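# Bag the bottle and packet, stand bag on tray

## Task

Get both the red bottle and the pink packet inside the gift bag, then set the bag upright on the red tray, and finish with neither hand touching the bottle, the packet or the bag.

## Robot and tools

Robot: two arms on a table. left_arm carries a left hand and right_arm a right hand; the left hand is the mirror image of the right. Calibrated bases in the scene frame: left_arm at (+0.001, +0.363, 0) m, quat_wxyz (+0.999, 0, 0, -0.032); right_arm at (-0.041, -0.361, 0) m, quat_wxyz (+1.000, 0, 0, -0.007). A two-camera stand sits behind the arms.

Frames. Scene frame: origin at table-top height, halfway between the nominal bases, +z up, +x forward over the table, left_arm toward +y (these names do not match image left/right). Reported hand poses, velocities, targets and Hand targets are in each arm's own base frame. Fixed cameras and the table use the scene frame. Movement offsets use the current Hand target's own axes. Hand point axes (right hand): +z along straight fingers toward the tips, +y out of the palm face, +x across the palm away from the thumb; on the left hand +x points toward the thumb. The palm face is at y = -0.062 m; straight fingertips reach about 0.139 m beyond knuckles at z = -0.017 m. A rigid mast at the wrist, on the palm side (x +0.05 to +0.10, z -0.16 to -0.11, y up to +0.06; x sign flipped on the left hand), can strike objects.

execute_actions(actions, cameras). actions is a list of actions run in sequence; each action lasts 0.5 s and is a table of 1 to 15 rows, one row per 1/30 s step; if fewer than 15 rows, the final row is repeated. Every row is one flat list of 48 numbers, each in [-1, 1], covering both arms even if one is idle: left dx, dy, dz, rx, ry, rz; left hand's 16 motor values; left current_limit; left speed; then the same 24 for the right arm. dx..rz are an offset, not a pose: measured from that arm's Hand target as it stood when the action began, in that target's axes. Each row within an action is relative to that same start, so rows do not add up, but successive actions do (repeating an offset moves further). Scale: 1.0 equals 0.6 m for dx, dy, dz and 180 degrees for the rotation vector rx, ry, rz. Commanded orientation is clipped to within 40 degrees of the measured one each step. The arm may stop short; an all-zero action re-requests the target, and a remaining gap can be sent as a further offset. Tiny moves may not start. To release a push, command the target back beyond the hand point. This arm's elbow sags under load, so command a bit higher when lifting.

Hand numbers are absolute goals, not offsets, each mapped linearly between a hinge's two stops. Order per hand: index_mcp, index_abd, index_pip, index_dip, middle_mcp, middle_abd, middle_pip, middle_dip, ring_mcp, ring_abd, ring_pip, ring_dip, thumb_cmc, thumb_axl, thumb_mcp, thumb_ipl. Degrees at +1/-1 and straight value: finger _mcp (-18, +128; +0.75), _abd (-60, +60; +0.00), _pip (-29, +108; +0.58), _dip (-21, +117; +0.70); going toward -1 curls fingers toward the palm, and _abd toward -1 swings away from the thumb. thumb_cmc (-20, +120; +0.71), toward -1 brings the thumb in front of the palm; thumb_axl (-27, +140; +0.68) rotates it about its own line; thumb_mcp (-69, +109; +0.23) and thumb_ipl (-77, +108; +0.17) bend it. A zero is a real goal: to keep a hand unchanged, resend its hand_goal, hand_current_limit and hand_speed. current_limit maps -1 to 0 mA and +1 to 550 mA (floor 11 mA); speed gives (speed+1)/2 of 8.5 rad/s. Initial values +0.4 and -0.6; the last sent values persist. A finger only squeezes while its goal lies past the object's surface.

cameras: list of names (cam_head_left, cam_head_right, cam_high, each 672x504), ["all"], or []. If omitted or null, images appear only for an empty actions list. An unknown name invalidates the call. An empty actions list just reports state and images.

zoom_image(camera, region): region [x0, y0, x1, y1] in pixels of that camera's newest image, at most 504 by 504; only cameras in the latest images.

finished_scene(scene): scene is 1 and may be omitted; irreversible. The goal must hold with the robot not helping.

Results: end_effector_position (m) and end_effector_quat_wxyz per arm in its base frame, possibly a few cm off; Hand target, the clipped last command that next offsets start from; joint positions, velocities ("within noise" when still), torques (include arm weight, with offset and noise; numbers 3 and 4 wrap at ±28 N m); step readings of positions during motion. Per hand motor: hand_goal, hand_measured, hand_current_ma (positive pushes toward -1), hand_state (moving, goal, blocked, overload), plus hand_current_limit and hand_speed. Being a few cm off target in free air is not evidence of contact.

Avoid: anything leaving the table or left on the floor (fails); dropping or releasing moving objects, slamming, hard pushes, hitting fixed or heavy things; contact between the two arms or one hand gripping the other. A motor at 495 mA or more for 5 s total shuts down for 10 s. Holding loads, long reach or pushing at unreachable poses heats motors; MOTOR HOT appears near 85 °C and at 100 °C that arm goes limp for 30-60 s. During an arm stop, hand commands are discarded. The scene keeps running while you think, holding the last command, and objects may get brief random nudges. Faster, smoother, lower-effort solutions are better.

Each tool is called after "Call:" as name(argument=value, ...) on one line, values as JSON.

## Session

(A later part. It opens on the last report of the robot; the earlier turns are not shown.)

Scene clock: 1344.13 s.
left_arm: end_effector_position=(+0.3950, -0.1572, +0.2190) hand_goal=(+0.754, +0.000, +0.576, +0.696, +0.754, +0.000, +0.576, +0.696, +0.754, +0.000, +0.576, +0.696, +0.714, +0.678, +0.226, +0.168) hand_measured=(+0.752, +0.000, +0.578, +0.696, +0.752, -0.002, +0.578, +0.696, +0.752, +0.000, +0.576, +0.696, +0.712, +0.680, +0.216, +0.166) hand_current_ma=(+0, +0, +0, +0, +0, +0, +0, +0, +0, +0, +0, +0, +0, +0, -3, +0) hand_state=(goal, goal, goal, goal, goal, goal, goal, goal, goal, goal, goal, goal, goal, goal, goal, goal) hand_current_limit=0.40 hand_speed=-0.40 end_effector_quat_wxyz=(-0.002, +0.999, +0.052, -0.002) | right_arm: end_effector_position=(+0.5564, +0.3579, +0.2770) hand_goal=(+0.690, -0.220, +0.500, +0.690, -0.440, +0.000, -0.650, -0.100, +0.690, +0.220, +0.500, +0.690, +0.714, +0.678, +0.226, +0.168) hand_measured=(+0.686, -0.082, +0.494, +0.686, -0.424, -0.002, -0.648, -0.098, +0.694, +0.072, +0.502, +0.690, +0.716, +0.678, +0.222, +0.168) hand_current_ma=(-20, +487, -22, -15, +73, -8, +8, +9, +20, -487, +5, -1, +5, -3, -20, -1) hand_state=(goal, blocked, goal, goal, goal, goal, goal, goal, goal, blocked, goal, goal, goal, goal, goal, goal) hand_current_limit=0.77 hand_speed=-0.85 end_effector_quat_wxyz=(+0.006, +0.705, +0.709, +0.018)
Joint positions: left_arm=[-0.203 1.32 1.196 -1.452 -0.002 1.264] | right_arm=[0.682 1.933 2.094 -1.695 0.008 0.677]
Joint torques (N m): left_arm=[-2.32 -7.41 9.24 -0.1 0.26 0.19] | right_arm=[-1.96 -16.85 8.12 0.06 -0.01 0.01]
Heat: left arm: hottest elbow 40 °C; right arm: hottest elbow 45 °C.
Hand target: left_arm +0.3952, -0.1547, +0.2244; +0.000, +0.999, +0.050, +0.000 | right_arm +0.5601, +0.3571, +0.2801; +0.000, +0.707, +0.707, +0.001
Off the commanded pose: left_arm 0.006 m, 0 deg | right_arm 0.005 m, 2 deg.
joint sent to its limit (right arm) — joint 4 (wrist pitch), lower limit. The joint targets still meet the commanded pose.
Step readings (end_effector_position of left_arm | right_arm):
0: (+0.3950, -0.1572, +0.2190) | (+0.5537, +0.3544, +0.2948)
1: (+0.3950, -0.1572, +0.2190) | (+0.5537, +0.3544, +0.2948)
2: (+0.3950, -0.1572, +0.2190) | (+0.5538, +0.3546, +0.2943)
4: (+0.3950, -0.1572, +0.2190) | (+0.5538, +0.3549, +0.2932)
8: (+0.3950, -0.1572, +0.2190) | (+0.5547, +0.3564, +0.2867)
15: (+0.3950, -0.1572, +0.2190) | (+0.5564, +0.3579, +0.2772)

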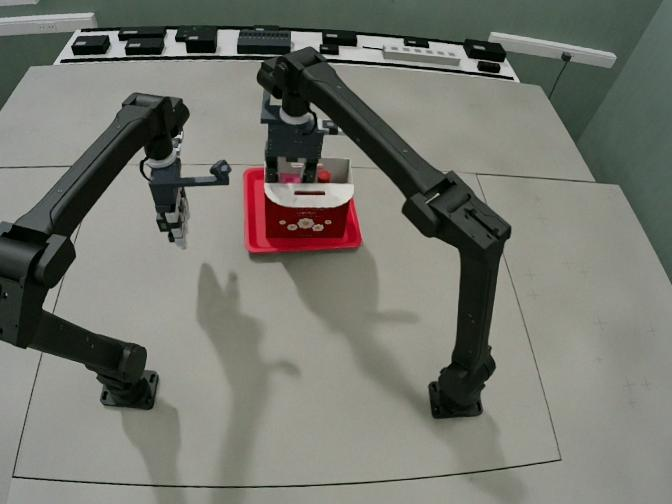

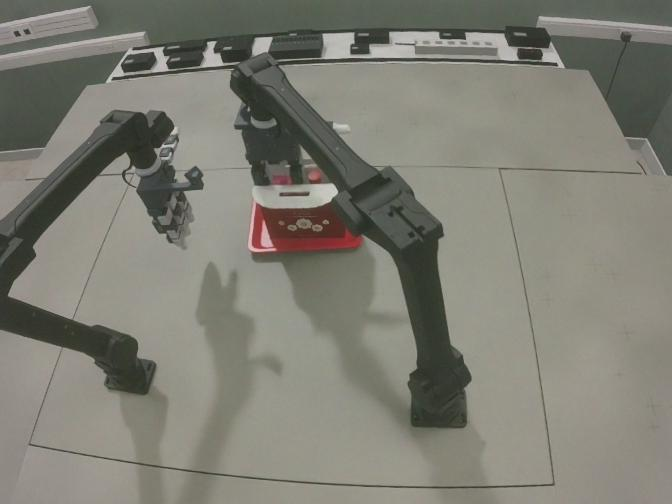

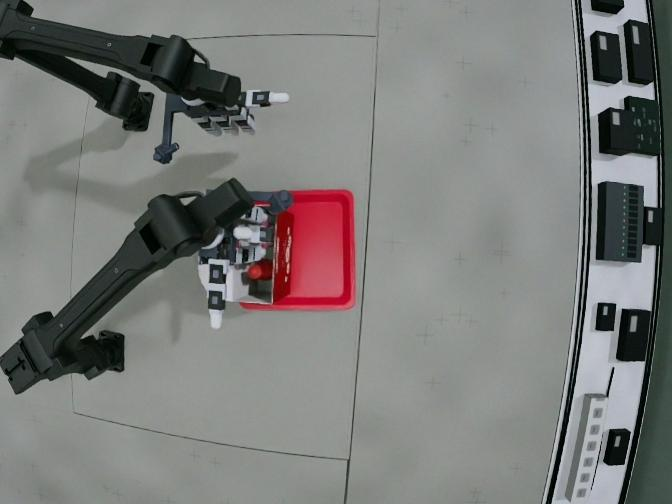

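Call:
execute_actions(actions=[[[0,0,0,0,0,0,0.754,0,0.576,0.696,0.754,0,0.576,0.696,0.754,0,0.576,0.696,0.714,0.678,0.226,0.168,0.4,-0.4,0,0,0.0,0,0,0,0.69,-0.02,0.5,0.69,-0.44,0,-0.65,-0.1,0.69,0.05,0.5,0.69,0.714,0.678,0.226,0.168,0.5,-0.9]],[[0,0,0,0,0,0,0.754,0,0.576,0.696,0.754,0,0.576,0.696,0.754,0,0.576,0.696,0.714,0.678,0.226,0.168,0.4,-0.4,0,0,0.0,0,0,0,0.69,0.0,0.5,0.69,-0.44,0,-0.65,-0.1,0.69,0.03,0.5,0.69,0.714,0.678,0.226,0.168,0.5,-0.9]]], cameras=["all"])

Call:
zoom_image(camera="cam_high", region=[190, 190, 310, 310])

Call:
zoom_image(camera="cam_head_left", region=[240, 80, 400, 240])

Scene clock: 1362.40 s.
left_arm: end_effector_position=(+0.3950, -0.1572, +0.2190) hand_goal=(+0.754, +0.000, +0.576, +0.696, +0.754, +0.000, +0.576, +0.696, +0.754, +0.000, +0.576, +0.696, +0.714, +0.678, +0.226, +0.168) hand_measured=(+0.752, +0.000, +0.578, +0.696, +0.752, -0.002, +0.578, +0.696, +0.752, +0.000, +0.576, +0.696, +0.712, +0.680, +0.216, +0.166) hand_current_ma=(+0, +0, +0, +0, +0, +0, +0, +0, +0, +0, +0, +0, +0, +0, -3, +0) hand_state=(goal, goal, goal, goal, goal, goal, goal, goal, goal, goal, goal, goal, goal, goal, goal, goal) hand_current_limit=0.40 hand_speed=-0.40 end_effector_quat_wxyz=(-0.002, +0.999, +0.052, -0.002) | right_arm: end_effector_position=(+0.5564, +0.3580, +0.2769) hand_goal=(+0.690, +0.000, +0.500, +0.690, -0.440, +0.000, -0.650, -0.100, +0.690, +0.030, +0.500, +0.690, +0.714, +0.678, +0.226, +0.168) hand_measured=(+0.688, -0.002, +0.498, +0.688, -0.424, -0.002, -0.648, -0.098, +0.694, +0.034, +0.502, +0.690, +0.716, +0.678, +0.222, +0.168) hand_current_ma=(-8, -9, -10, -9, +73, -8, +8, +9, +13, +10, +5, -1, +5, -3, -20, -1) hand_state=(goal, goal, goal, goal, goal, goal, goal, goal, goal, goal, goal, goal, goal, goal, goal, goal) hand_current_limit=0.50 hand_speed=-0.90 end_effector_quat_wxyz=(+0.006, +0.705, +0.709, +0.018)
Joint positions: left_arm=[-0.203 1.32 1.196 -1.452 -0.002 1.264] | right_arm=[0.682 1.933 2.094 -1.695 0.007 0.677]
Joint torques (N m): left_arm=[-2.26 -7.41 9.24 -0.13 0.25 0.19] | right_arm=[-2.55 -16.15 7.99 0.13 0.04 -0.02]
Heat: left arm: hottest elbow 40 °C; right arm: hottest elbow 44 °C.
Hand target: left_arm +0.3952, -0.1547, +0.2244; +0.000, +0.999, +0.050, +0.000 | right_arm +0.5601, +0.3571, +0.2801; +0.000, +0.707, +0.707, +0.001
Off the commanded pose: left_arm 0.006 m, 0 deg | right_arm 0.005 m, 2 deg.
joint sent to its limit (right arm) — joint 4 (wrist pitch), lower limit. The joint targets still meet the commanded pose.
Step readings (end_effector_position of left_arm | right_arm):
0: (+0.3950, -0.1572, +0.2190) | (+0.5564, +0.3579, +0.2770)
1: (+0.3950, -0.1572, +0.2190) | (+0.5564, +0.3579, +0.2770)
2: (+0.3950, -0.1572, +0.2190) | (+0.5564, +0.3579, +0.2770)
4: (+0.3950, -0.1572, +0.2190) | (+0.5564, +0.3579, +0.2770)
8: (+0.3950, -0.1572, +0.2190) | (+0.5564, +0.3579, +0.2770)
15: (+0.3950, -0.1572, +0.2190) | (+0.5564, +0.3580, +0.2769)
16: (+0.3950, -0.1572, +0.2190) | (+0.5564, +0.3580, +0.2769)
17: (+0.3950, -0.1572, +0.2190) | (+0.5564, +0.3580, +0.2769)
19: (+0.3950, -0.1572, +0.2190) | (+0.5564, +0.3580, +0.2769)
23: (+0.3950, -0.1572, +0.2190) | (+0.5564, +0.3580, +0.2769)
30: (+0.3950, -0.1572, +0.2190) | (+0.5564, +0.3580, +0.2769)

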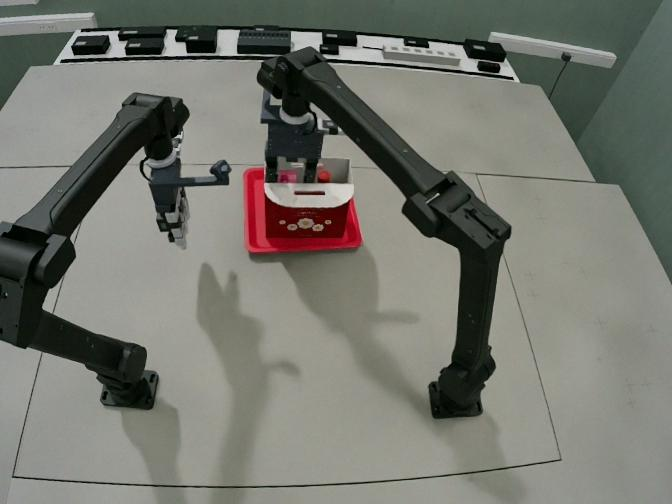

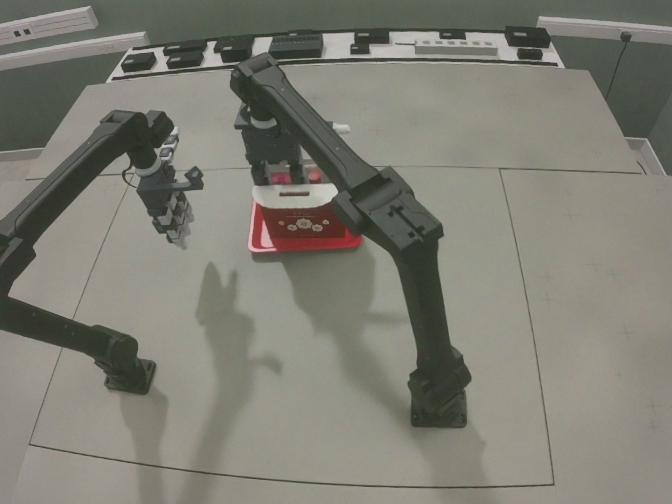

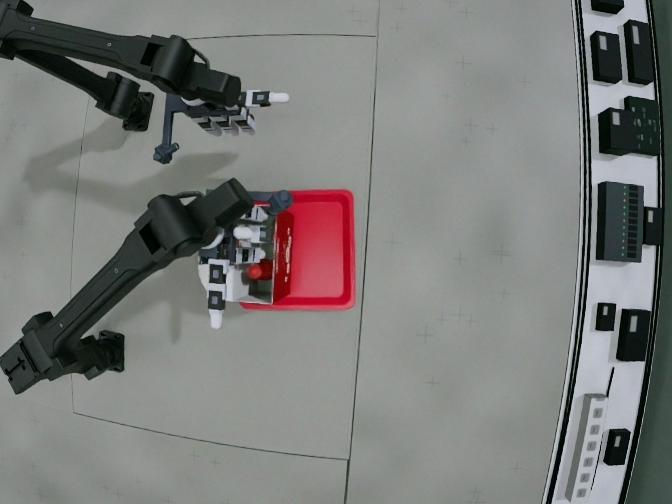

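Scaled by 4.200 from the camera's 672x504 image, which has a finer 960x720 frame.

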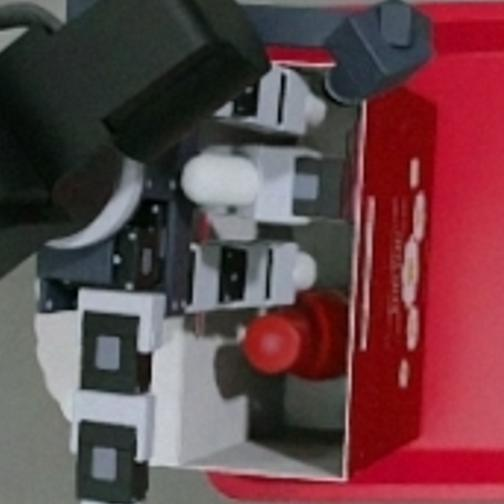

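Scaled by 3.150 from the camera's 672x504 image, which has a finer 960x720 frame.

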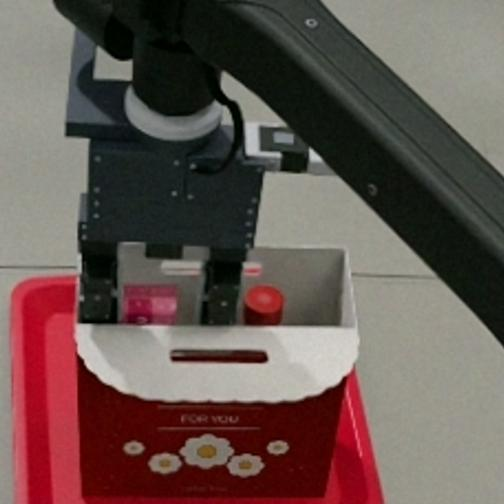

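Call:
execute_actions(actions=[[[0,0,0,0,0,0,0.754,0,0.576,0.696,0.754,0,0.576,0.696,0.754,0,0.576,0.696,0.714,0.678,0.226,0.168,0.4,-0.4,0,0.0,-0.06,0,0,0,0.69,0.02,0.5,0.69,-0.44,0,-0.65,-0.1,0.69,0.01,0.5,0.69,0.714,0.678,0.226,0.168,0.5,-0.9]],[[0,0,0,0,0,0,0.754,0,0.576,0.696,0.754,0,0.576,0.696,0.754,0,0.576,0.696,0.714,0.678,0.226,0.168,0.4,-0.4,0,0,-0.05,0,0,0,0.69,0.0,0.5,0.69,-0.44,0,-0.65,-0.1,0.69,0.0,0.5,0.69,0.714,0.678,0.226,0.168,0.5,-0.9]]], cameras=["all"])

Call:
zoom_image(camera="cam_high", region=[190, 190, 310, 310])

Call:
zoom_image(camera="cam_head_left", region=[240, 80, 400, 240])

Scene clock: 1370.33 s.
left_arm: end_effector_position=(+0.3950, -0.1572, +0.2190) hand_goal=(+0.754, +0.000, +0.576, +0.696, +0.754, +0.000, +0.576, +0.696, +0.754, +0.000, +0.576, +0.696, +0.714, +0.678, +0.226, +0.168) hand_measured=(+0.752, +0.000, +0.578, +0.696, +0.752, -0.002, +0.578, +0.696, +0.752, +0.000, +0.576, +0.696, +0.712, +0.680, +0.216, +0.166) hand_current_ma=(+0, +0, +0, +0, +0, +0, +0, +0, +0, +0, +0, +0, +0, +0, -3, +0) hand_state=(goal, goal, goal, goal, goal, goal, goal, goal, goal, goal, goal, goal, goal, goal, goal, goal) hand_current_limit=0.40 hand_speed=-0.40 end_effector_quat_wxyz=(-0.002, +0.999, +0.052, -0.002) | right_arm: end_effector_position=(+0.5525, +0.3525, +0.3085) hand_goal=(+0.690, +0.000, +0.500, +0.690, -0.440, +0.000, -0.650, -0.100, +0.690, +0.000, +0.500, +0.690, +0.714, +0.678, +0.226, +0.168) hand_measured=(+0.688, +0.004, +0.498, +0.688, -0.424, -0.002, -0.648, -0.098, +0.694, +0.004, +0.502, +0.690, +0.716, +0.678, +0.222, +0.168) hand_current_ma=(-7, +10, -10, -9, +73, -8, +8, +9, +13, +12, +5, -1, +5, -3, -20, -1) hand_state=(goal, goal, goal, goal, goal, goal, goal, goal, goal, goal, goal, goal, goal, goal, goal, goal) hand_current_limit=0.50 hand_speed=-0.90 end_effector_quat_wxyz=(+0.013, +0.705, +0.708, +0.042)
Joint positions: left_arm=[-0.203 1.32 1.196 -1.452 -0.002 1.264] | right_arm=[0.682 1.888 2.1 -1.695 0.018 0.677]
Joint torques (N m): left_arm=[-2.26 -7.41 9.22 -0.12 0.25 0.2] | right_arm=[-1.38 -17.73 11.73 0.24 0.2 -0.07]
Heat: left arm: hottest elbow 40 °C; right arm: hottest elbow 44 °C.
Hand target: left_arm +0.3952, -0.1547, +0.2244; +0.000, +0.999, +0.050, +0.000 | right_arm +0.5600, +0.3571, +0.3460; +0.000, +0.707, +0.707, +0.001
Off the commanded pose: left_arm 0.006 m, 0 deg | right_arm 0.039 m, 5 deg.
joint sent to its limit (right arm) — joint 4 (wrist pitch), lower limit. The joint targets are off in orientation, not in position.
Step readings (end_effector_position of left_arm | right_arm):
0: (+0.3950, -0.1572, +0.2190) | (+0.5564, +0.3580, +0.2769)
1: (+0.3950, -0.1572, +0.2190) | (+0.5564, +0.3580, +0.2769)
2: (+0.3950, -0.1572, +0.2190) | (+0.5564, +0.3580, +0.2769)
4: (+0.3950, -0.1572, +0.2190) | (+0.5564, +0.3580, +0.2769)
8: (+0.3950, -0.1572, +0.2190) | (+0.5565, +0.3575, +0.2781)
15: (+0.3950, -0.1572, +0.2190) | (+0.5557, +0.3567, +0.2827)
16: (+0.3950, -0.1572, +0.2190) | (+0.5556, +0.3567, +0.2832)
17: (+0.3950, -0.1572, +0.2190) | (+0.5555, +0.3563, +0.2845)
19: (+0.3950, -0.1572, +0.2190) | (+0.5554, +0.3556, +0.2869)
23: (+0.3950, -0.1572, +0.2190) | (+0.5539, +0.3539, +0.2957)
30: (+0.3950, -0.1572, +0.2190) | (+0.5523, +0.3524, +0.3078)

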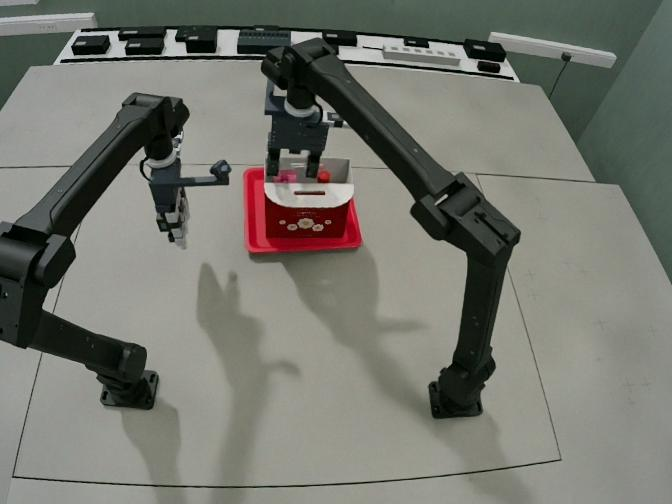

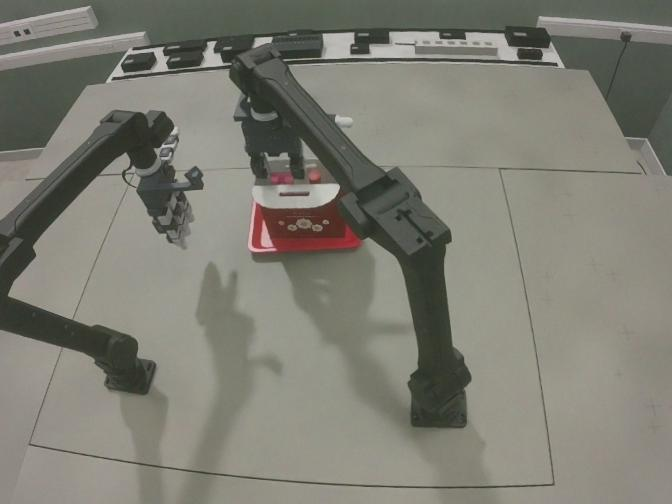

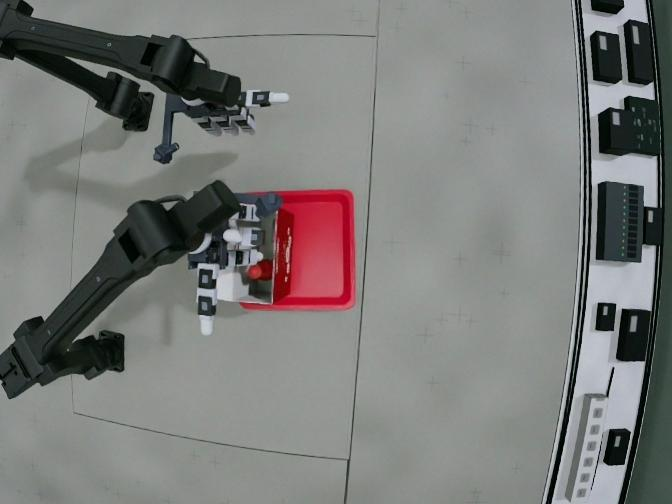

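Scaled by 4.200 from the camera's 672x504 image, which has a finer 960x720 frame.

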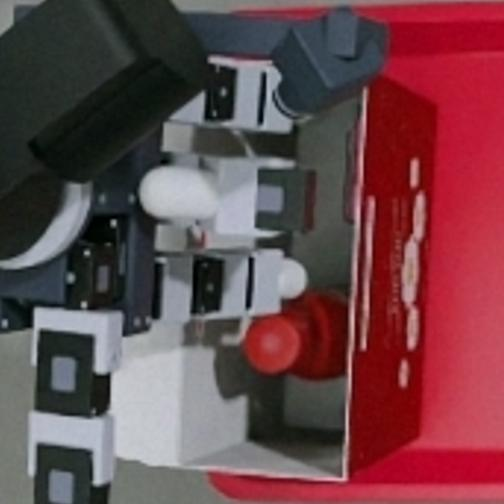

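Scaled by 3.150 from the camera's 672x504 image, which has a finer 960x720 frame.

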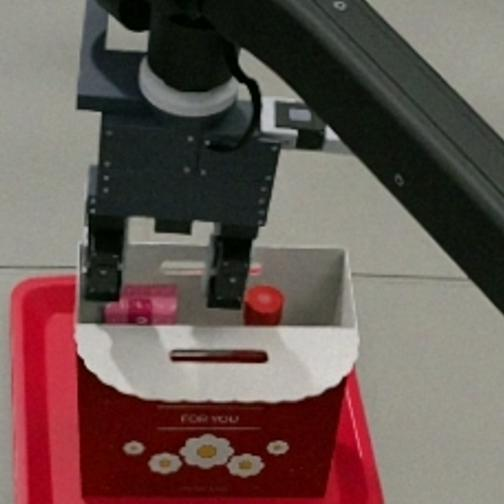

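Call:
execute_actions(actions=[[[0,0,0,0,0,0,0.754,0,0.576,0.696,0.754,0,0.576,0.696,0.754,0,0.576,0.696,0.714,0.678,0.226,0.168,0.4,-0.4,0,0.0,-0.08,0,0,0,0.69,0.0,0.5,0.69,-0.44,0,-0.65,-0.1,0.69,0.0,0.5,0.69,0.714,0.678,0.226,0.168,0.3,-0.9]],[[0,0,0,0,0,0,0.754,0,0.576,0.696,0.754,0,0.576,0.696,0.754,0,0.576,0.696,0.714,0.678,0.226,0.168,0.4,-0.4,-0.08,-0.08,-0.04,0,0,0,0.69,0.0,0.5,0.69,-0.44,0,-0.65,-0.1,0.69,0.0,0.5,0.69,0.714,0.678,0.226,0.168,0.3,-0.9]],[[0,0,0,0,0,0,0.754,0,0.576,0.696,0.754,0,0.576,0.696,0.754,0,0.576,0.696,0.714,0.678,0.226,0.168,0.4,-0.4,-0.2,-0.12,0,0,0,0,0.69,0.0,0.5,0.69,-0.44,0,-0.65,-0.1,0.69,0.0,0.5,0.69,0.714,0.678,0.226,0.168,0.3,-0.9]]], cameras=["all"])

Call:
zoom_image(camera="cam_high", region=[190, 190, 310, 310])

Call:
zoom_image(camera="cam_head_left", region=[240, 110, 380, 270])

Scene clock: 1378.97 s.
left_arm: end_effector_position=(+0.3950, -0.1572, +0.2190) hand_goal=(+0.754, +0.000, +0.576, +0.696, +0.754, +0.000, +0.576, +0.696, +0.754, +0.000, +0.576, +0.696, +0.714, +0.678, +0.226, +0.168) hand_measured=(+0.752, +0.000, +0.578, +0.696, +0.752, -0.002, +0.578, +0.696, +0.752, +0.000, +0.576, +0.696, +0.712, +0.680, +0.216, +0.166) hand_current_ma=(+0, +0, +0, +0, +0, +0, +0, +0, +0, +0, +0, +0, +0, +0, -3, +0) hand_state=(goal, goal, goal, goal, goal, goal, goal, goal, goal, goal, goal, goal, goal, goal, goal, goal) hand_current_limit=0.40 hand_speed=-0.40 end_effector_quat_wxyz=(-0.002, +0.999, +0.052, -0.002) | right_arm: end_effector_position=(+0.4400, +0.1865, +0.4253) hand_goal=(+0.690, +0.000, +0.500, +0.690, -0.440, +0.000, -0.650, -0.100, +0.690, +0.000, +0.500, +0.690, +0.714, +0.678, +0.226, +0.168) hand_measured=(+0.690, +0.002, +0.498, +0.688, -0.426, -0.002, -0.648, -0.098, +0.692, +0.002, +0.502, +0.690, +0.716, +0.678, +0.222, +0.168) hand_current_ma=(+3, +5, -6, -9, +61, -8, +8, +9, +9, +5, +5, -1, +4, -3, -20, -1) hand_state=(goal, goal, goal, goal, goal, goal, goal, goal, goal, goal, goal, goal, goal, goal, goal, goal) hand_current_limit=0.30 hand_speed=-0.90 end_effector_quat_wxyz=(+0.040, +0.708, +0.696, +0.113)
Joint positions: left_arm=[-0.203 1.32 1.196 -1.452 -0.002 1.264] | right_arm=[0.546 1.334 1.697 -1.694 0.025 0.559]
Joint torques (N m): left_arm=[-2.26 -7.41 9.25 -0.1 0.26 0.2] | right_arm=[-1.38 -8.59 6.52 0.72 0.15 -0.17]
Heat: left arm: hottest elbow 40 °C; right arm: hottest elbow 45 °C.
Hand target: left_arm +0.3952, -0.1547, +0.2244; +0.000, +0.999, +0.050, +0.000 | right_arm +0.4399, +0.1889, +0.4178; +0.000, +0.707, +0.707, +0.001
Off the commanded pose: left_arm 0.006 m, 0 deg | right_arm 0.008 m, 14 deg.
joint sent to its limit (right arm) — joint 4 (wrist pitch), lower limit. The joint targets are off in orientation, not in position.
Step readings (end_effector_position of left_arm | right_arm):
0: (+0.3950, -0.1572, +0.2190) | (+0.5525, +0.3525, +0.3085)
1: (+0.3950, -0.1572, +0.2190) | (+0.5525, +0.3525, +0.3086)
2: (+0.3950, -0.1572, +0.2190) | (+0.5529, +0.3523, +0.3096)
4: (+0.3950, -0.1572, +0.2190) | (+0.5540, +0.3525, +0.3130)
8: (+0.3950, -0.1572, +0.2190) | (+0.5550, +0.3525, +0.3292)
15: (+0.3950, -0.1572, +0.2190) | (+0.5541, +0.3516, +0.3594)
16: (+0.3950, -0.1572, +0.2190) | (+0.5539, +0.3514, +0.3615)
17: (+0.3950, -0.1572, +0.2190) | (+0.5528, +0.3506, +0.3654)
19: (+0.3950, -0.1572, +0.2190) | (+0.5477, +0.3466, +0.3689)
23: (+0.3950, -0.1572, +0.2190) | (+0.5295, +0.3310, +0.3878)
30: (+0.3950, -0.1572, +0.2190) | (+0.5097, +0.3130, +0.4317)
31: (+0.3950, -0.1572, +0.2190) | (+0.5084, +0.3114, +0.4333)
32: (+0.3950, -0.1572, +0.2190) | (+0.5053, +0.3063, +0.4310)
34: (+0.3950, -0.1572, +0.2190) | (+0.4929, +0.2887, +0.4168)
38: (+0.3950, -0.1572, +0.2190) | (+0.4707, +0.2325, +0.3982)
45: (+0.3950, -0.1572, +0.2190) | (+0.4459, +0.1886, +0.4248)

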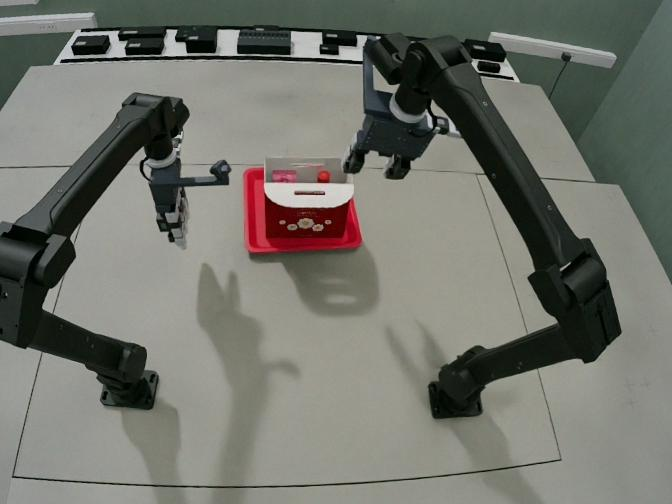

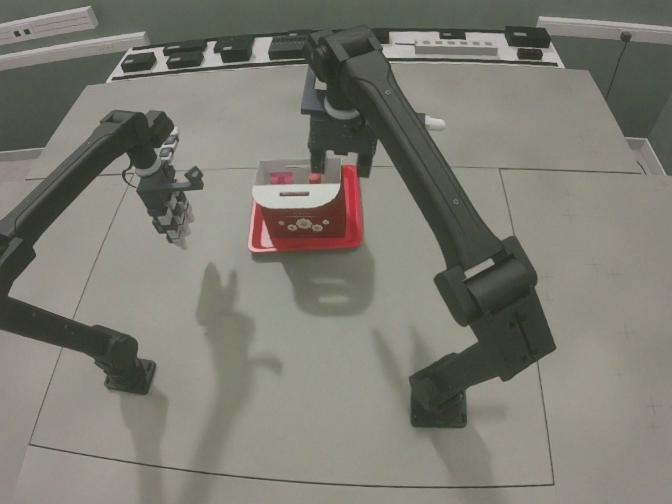

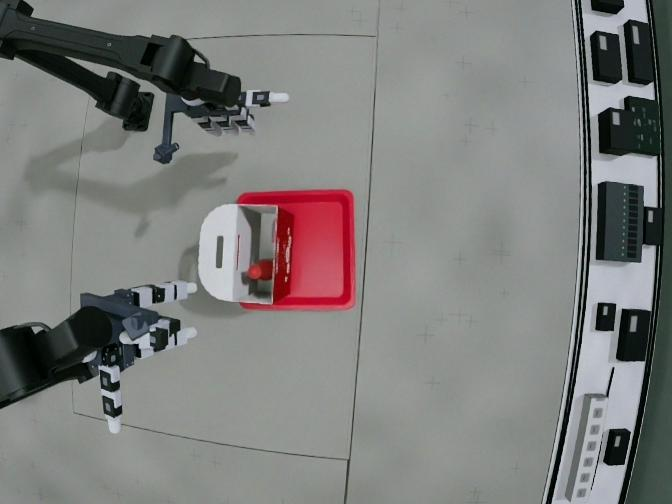

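Scaled by 4.200 from the camera's 672x504 image, which has a finer 960x720 frame.

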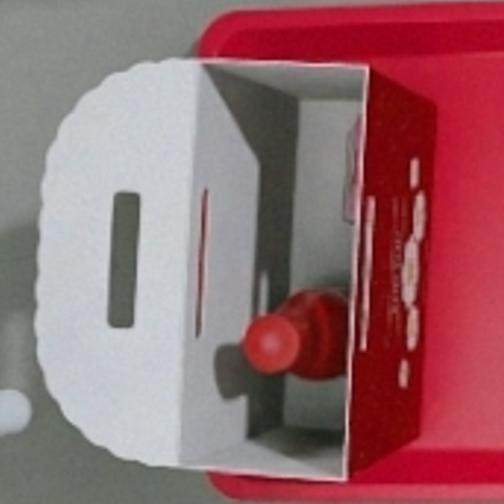

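Scaled by 3.150 from the camera's 672x504 image, which has a finer 960x720 frame.

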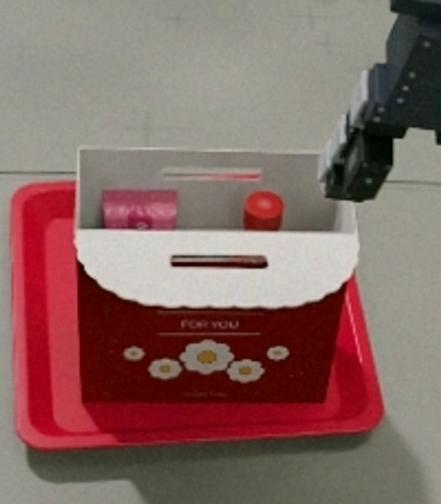

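Call:
finished_scene()

The scene is finished: the task was done.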